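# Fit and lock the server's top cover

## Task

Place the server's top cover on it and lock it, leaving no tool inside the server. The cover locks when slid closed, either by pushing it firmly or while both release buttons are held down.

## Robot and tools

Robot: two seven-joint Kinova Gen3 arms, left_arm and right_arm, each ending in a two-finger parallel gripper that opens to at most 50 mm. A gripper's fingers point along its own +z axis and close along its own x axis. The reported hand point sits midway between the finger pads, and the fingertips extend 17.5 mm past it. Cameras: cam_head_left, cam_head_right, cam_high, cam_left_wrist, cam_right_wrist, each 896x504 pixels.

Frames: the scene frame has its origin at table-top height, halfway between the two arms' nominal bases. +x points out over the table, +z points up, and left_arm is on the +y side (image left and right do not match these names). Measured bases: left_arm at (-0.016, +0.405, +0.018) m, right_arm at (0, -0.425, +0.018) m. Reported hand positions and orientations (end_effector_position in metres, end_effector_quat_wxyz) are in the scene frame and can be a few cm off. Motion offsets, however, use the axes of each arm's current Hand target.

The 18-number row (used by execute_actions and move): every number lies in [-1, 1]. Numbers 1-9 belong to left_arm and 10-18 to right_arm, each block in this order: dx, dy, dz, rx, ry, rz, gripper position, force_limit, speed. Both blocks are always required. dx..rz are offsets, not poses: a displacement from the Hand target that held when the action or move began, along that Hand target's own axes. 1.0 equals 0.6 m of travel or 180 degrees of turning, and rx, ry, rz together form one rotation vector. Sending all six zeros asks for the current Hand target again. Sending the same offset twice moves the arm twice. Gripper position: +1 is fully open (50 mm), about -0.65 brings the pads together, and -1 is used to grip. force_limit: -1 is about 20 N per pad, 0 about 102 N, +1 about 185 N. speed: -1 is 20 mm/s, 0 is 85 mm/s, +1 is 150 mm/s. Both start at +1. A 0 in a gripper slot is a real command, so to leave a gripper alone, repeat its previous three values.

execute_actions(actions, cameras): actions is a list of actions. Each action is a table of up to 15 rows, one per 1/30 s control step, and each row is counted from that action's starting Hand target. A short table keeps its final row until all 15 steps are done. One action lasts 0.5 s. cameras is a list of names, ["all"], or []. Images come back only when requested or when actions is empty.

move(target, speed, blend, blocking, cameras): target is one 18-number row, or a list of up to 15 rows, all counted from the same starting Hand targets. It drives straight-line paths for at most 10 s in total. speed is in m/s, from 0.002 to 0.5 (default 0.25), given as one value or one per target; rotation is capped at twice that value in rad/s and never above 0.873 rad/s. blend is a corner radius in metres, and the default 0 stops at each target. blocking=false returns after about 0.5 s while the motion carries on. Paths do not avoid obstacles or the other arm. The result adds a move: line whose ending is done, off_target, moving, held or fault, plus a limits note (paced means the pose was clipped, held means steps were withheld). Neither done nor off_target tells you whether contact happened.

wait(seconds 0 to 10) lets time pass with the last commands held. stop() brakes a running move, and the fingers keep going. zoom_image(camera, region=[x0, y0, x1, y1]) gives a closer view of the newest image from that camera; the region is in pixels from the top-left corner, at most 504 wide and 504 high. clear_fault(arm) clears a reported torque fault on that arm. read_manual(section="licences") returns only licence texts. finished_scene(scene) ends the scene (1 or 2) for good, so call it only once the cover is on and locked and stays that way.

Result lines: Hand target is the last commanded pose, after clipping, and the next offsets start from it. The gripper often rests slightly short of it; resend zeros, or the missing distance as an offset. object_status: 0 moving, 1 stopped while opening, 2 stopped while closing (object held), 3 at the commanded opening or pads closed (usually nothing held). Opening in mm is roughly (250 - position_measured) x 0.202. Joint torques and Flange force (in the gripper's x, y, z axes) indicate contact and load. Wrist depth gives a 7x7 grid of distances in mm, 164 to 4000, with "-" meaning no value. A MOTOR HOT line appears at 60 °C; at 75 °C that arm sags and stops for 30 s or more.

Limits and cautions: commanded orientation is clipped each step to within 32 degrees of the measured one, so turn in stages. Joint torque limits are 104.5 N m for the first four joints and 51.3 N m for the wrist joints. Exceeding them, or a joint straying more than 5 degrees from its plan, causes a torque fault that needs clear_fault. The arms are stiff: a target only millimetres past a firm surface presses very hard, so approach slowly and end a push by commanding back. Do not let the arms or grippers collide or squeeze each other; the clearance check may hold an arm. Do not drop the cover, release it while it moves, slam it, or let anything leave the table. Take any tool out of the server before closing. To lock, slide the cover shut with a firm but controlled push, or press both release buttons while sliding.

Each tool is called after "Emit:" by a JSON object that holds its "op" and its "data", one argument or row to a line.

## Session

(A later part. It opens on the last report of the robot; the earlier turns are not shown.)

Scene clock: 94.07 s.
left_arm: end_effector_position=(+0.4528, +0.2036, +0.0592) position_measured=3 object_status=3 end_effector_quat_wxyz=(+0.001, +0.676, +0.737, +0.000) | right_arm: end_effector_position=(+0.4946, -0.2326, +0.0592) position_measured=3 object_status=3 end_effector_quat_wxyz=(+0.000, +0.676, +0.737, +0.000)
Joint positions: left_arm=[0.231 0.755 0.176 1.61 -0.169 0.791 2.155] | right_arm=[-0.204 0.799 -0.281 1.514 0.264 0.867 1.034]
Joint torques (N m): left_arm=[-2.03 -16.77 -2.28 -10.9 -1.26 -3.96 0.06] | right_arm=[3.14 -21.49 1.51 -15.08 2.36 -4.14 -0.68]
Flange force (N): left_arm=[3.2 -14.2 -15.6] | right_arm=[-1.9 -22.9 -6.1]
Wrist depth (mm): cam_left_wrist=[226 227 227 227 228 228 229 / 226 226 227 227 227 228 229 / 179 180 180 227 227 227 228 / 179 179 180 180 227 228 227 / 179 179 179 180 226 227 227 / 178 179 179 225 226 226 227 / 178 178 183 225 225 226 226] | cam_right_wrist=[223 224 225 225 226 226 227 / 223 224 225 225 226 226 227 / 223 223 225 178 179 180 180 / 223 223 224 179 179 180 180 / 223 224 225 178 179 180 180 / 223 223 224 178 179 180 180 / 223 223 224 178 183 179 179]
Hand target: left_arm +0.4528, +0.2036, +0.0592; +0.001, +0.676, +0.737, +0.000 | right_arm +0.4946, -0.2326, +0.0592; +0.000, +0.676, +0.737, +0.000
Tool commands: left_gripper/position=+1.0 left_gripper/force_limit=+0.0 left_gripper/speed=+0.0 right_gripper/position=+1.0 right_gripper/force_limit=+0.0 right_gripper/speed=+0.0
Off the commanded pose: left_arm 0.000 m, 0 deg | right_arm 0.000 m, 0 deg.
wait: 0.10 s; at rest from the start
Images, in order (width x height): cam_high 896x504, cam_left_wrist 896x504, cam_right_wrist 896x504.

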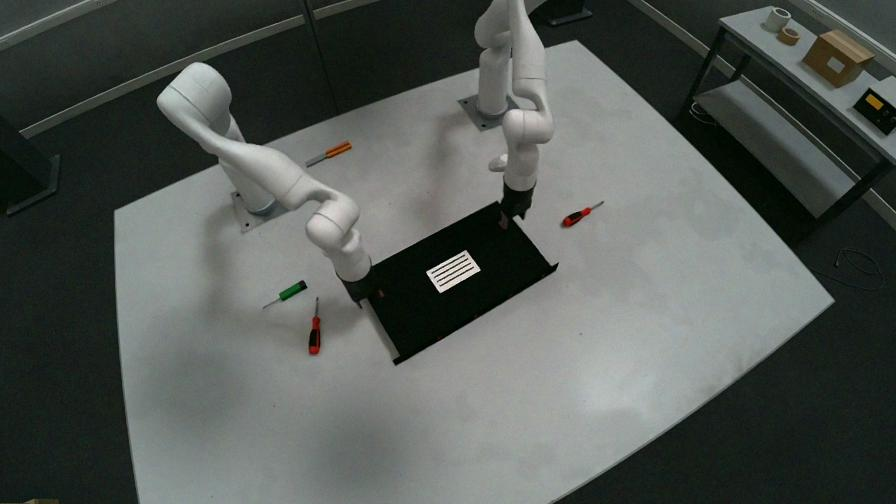

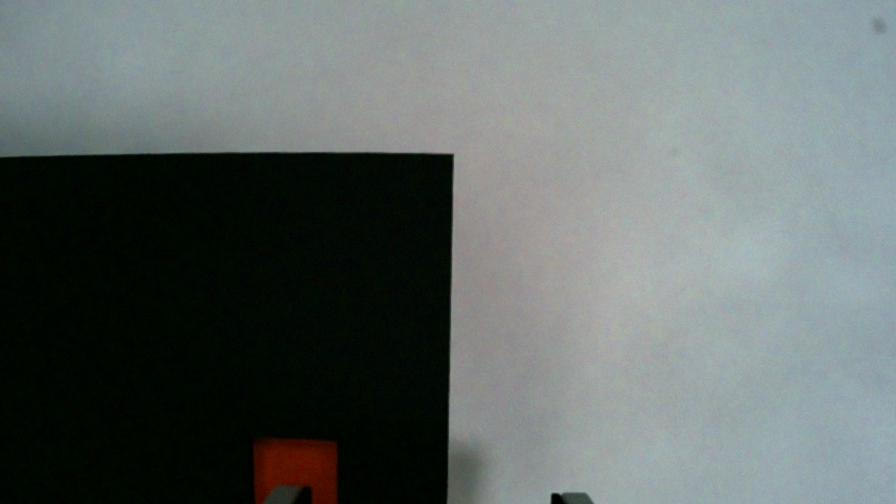

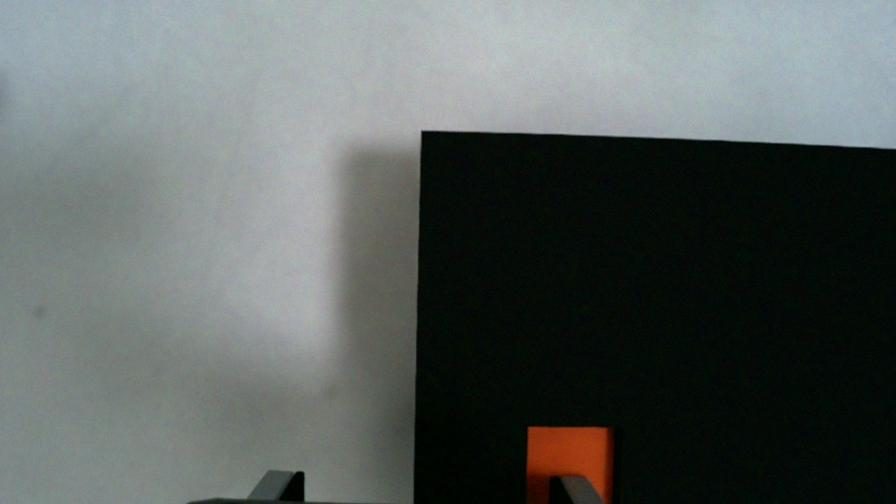

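Emit:
{"op": "move", "data": {
  "target": [
    [0,-0.0015,0,0,0,0,1,0,0,0,-0.0015,0,0,0,0,1,0,0],
    [0,-0.0015,-0.0713,0,0,0,1,0,0,0,-0.0015,-0.0713,0,0,0,1,0,0]
  ],
  "speed": [0.03,0.12],
  "blend": [0.0005,0],
  "cameras": ["cam_left_wrist","cam_right_wrist","cam_high"]
}}

Scene clock: 97.47 s.
left_arm: end_effector_position=(+0.4518, +0.2036, +0.1019) position_measured=3 object_status=3 end_effector_quat_wxyz=(+0.001, +0.676, +0.737, +0.000) | right_arm: end_effector_position=(+0.4937, -0.2326, +0.1020) position_measured=3 object_status=3 end_effector_quat_wxyz=(+0.000, +0.676, +0.737, +0.000)
Joint positions: left_arm=[0.222 0.686 0.191 1.578 -0.155 0.891 2.144] | right_arm=[-0.195 0.734 -0.297 1.481 0.241 0.963 1.051]
Joint torques (N m): left_arm=[0.49 -20.13 0.92 -7.19 0.08 -0.32 -0.27] | right_arm=[0.29 -22.81 -2.08 -9.48 0.4 0.5 -0.22]
Flange force (N): left_arm=[0.1 0.4 -2.4] | right_arm=[-1.6 -5.6 5.1]
Wrist depth (mm): cam_left_wrist=[269 268 269 270 271 271 272 / 268 268 269 269 270 271 272 / 222 222 222 269 269 270 271 / 221 222 222 269 269 271 271 / 220 221 222 268 269 269 269 / 220 221 221 267 268 269 269 / 220 220 221 221 268 268 269] | cam_right_wrist=[266 266 268 268 269 269 270 / 266 266 268 268 268 269 270 / 266 266 267 221 222 222 223 / 266 266 267 221 222 222 222 / 265 266 267 221 221 222 223 / 266 266 267 221 222 222 222 / 265 265 266 221 222 222 223]
Hand target: left_arm +0.4518, +0.2036, +0.1019; +0.001, +0.676, +0.737, +0.000 | right_arm +0.4938, -0.2326, +0.1020; +0.000, +0.676, +0.737, +0.000
Off the commanded pose: left_arm 0.000 m, 0 deg | right_arm 0.000 m, 0 deg.
move: done; blend cut to 0.0004 m at target 1
Images, in order (width x height): cam_high 896x504, cam_left_wrist 896x504, cam_right_wrist 896x504.

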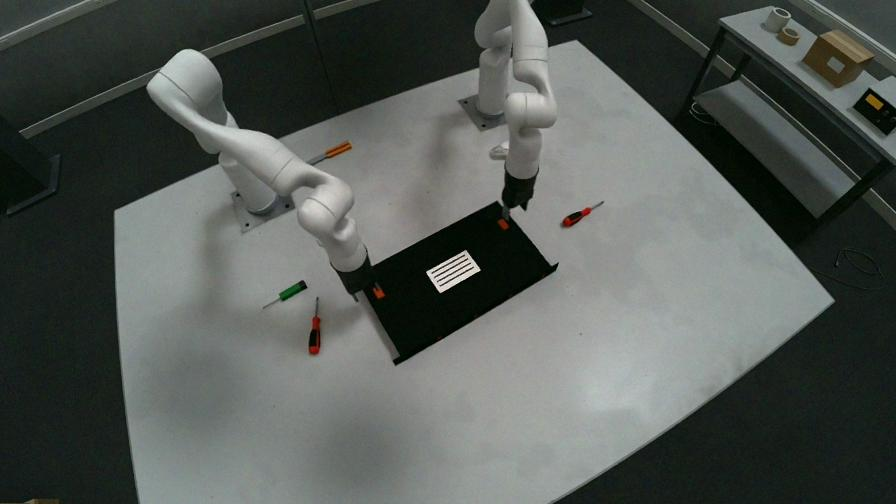

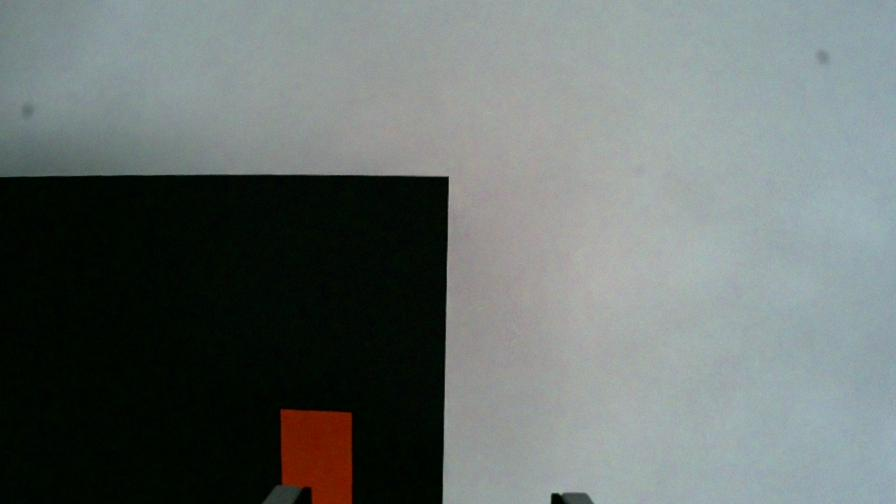

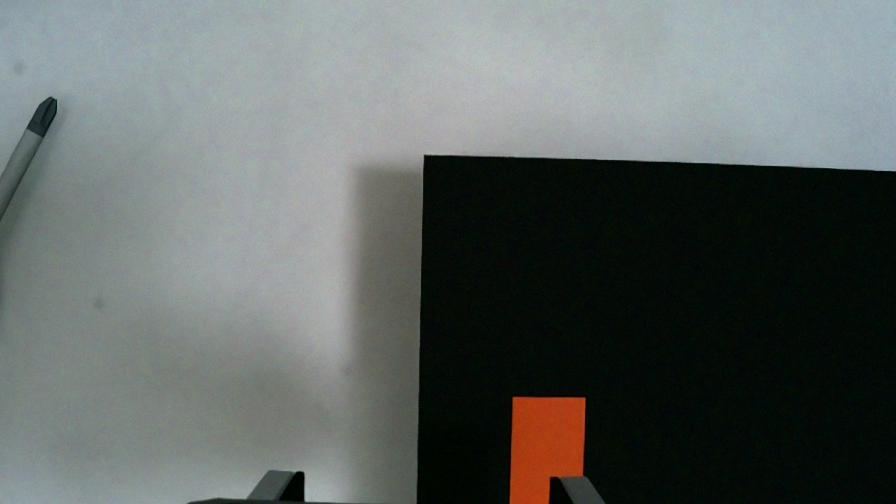

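Emit:
{"op": "move", "data": {
  "target": [0,0.2167,0,0,0,0,1,0,0,0,0.2167,0,0,0,0,1,0,0],
  "speed": 0.35,
  "cameras": ["cam_left_wrist","cam_right_wrist"]
}}

Emit:
{"op": "zoom_image", "data": {
  "camera": "cam_right_wrist",
  "region": [380, 120, 680, 360]
}}

Emit:
{"op": "zoom_image", "data": {
  "camera": "cam_left_wrist",
  "region": [200, 120, 500, 360]
}}

Scene clock: 99.37 s.
left_arm: end_effector_position=(+0.5814, +0.2149, +0.1021) position_measured=3 object_status=3 end_effector_quat_wxyz=(+0.001, +0.676, +0.737, +0.000) | right_arm: end_effector_position=(+0.6233, -0.2213, +0.1020) position_measured=3 object_status=3 end_effector_quat_wxyz=(+0.000, +0.676, +0.737, +0.000)
Joint positions: left_arm=[0.168 0.934 0.191 1.05 -0.166 1.171 2.023] | right_arm=[-0.206 1.018 -0.271 0.862 0.24 1.287 1.189]
Joint torques (N m): left_arm=[0.52 -25.16 1.1 -8.75 0.08 -0.23 -0.3] | right_arm=[0.33 -28.26 -1.76 -10.68 0.35 0.38 -0.15]
Flange force (N): left_arm=[0.6 -0.9 -1.7] | right_arm=[-1.7 -8.0 4.6]
Wrist depth (mm): cam_left_wrist=[222 223 223 224 270 271 272 / 222 222 222 269 270 271 271 / 222 221 222 223 269 270 271 / 221 221 222 269 269 269 270 / 220 221 221 267 268 269 270 / 220 220 221 267 268 268 269 / 220 219 220 267 267 268 268] | cam_right_wrist=[266 266 267 221 222 222 223 / 265 266 267 221 222 222 223 / 265 266 266 221 222 222 222 / 265 266 267 221 221 222 222 / 265 266 266 221 221 222 222 / 265 266 266 220 221 221 222 / 265 266 266 220 221 221 222]
Hand target: left_arm +0.5814, +0.2149, +0.1021; +0.001, +0.676, +0.737, +0.000 | right_arm +0.6233, -0.2213, +0.1020; +0.000, +0.676, +0.737, +0.000
Off the commanded pose: left_arm 0.000 m, 0 deg | right_arm 0.000 m, 0 deg.
move: done
Images, in order (width x height): cam_left_wrist 896x504, cam_right_wrist 896x504.

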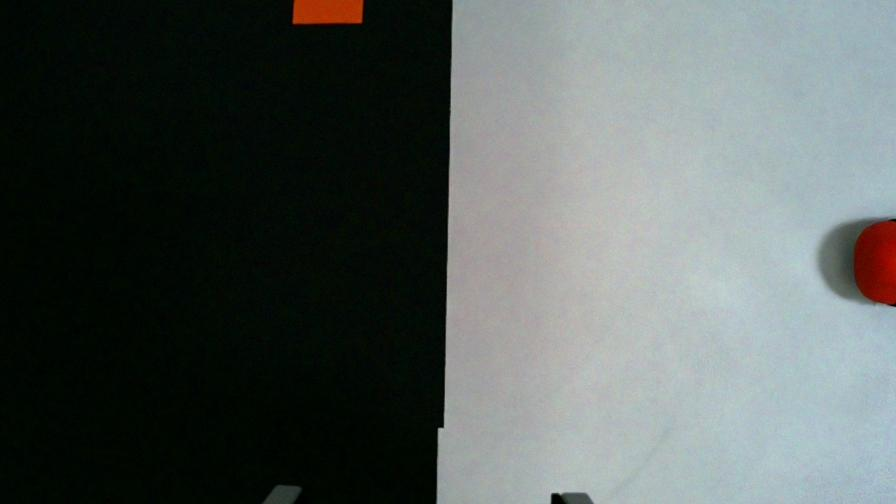

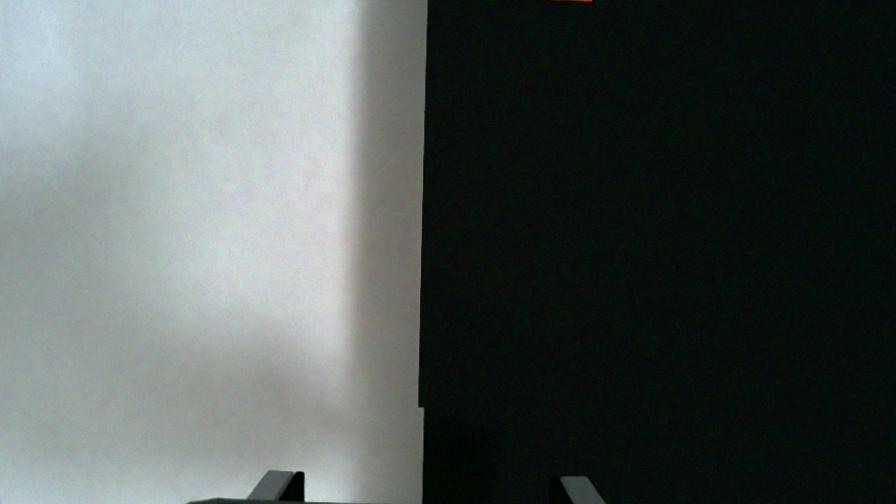

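Scaled by 1.680 from the camera's 896x504 image, which has a finer 1280x720 frame.

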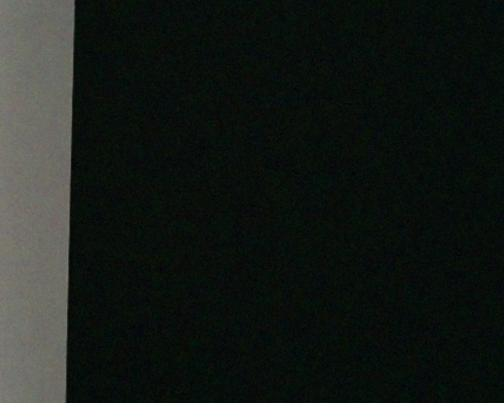

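Scaled by 1.680 from the camera's 896x504 image, which has a finer 1280x720 frame.

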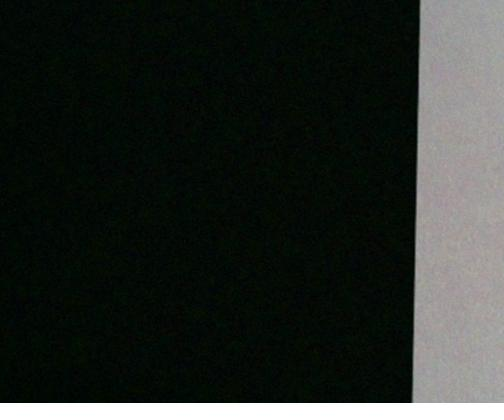

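Emit:
{"op": "zoom_image", "data": {
  "camera": "cam_right_wrist",
  "region": [410, 390, 530, 430]
}}

Emit:
{"op": "zoom_image", "data": {
  "camera": "cam_left_wrist",
  "region": [340, 405, 460, 445]
}}

Emit:
{"op": "zoom_image", "data": {
  "camera": "cam_right_wrist",
  "region": [410, 380, 560, 500]
}}

Emit:
{"op": "zoom_image", "data": {
  "camera": "cam_left_wrist",
  "region": [300, 380, 450, 500]
}}

Scaled by 4.200 from the camera's 896x504 image, which has a finer 1280x720 frame.

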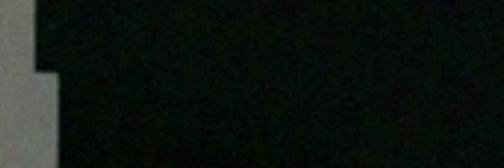

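Scaled by 4.200 from the camera's 896x504 image, which has a finer 1280x720 frame.

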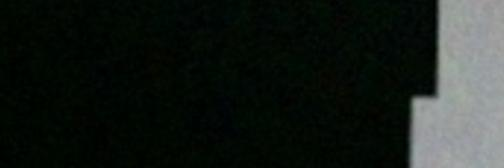

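Scaled by 3.360 from the camera's 896x504 image, which has a finer 1280x720 frame.

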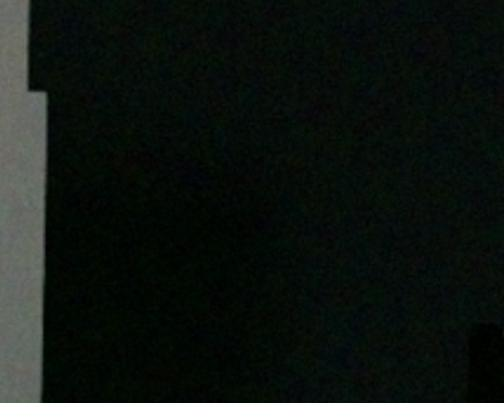

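Scaled by 3.360 from the camera's 896x504 image, which has a finer 1280x720 frame.

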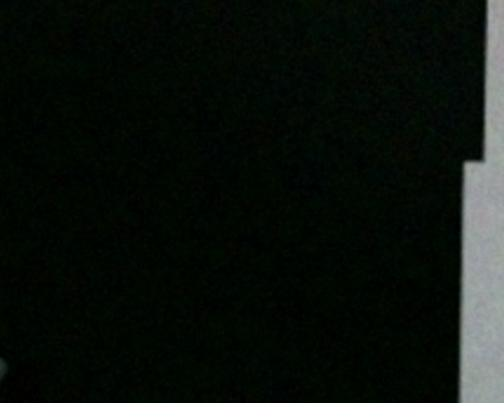

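Emit:
{"op": "finished_scene", "data": {
  "scene": 2
}}

The scene is finished: the task was done.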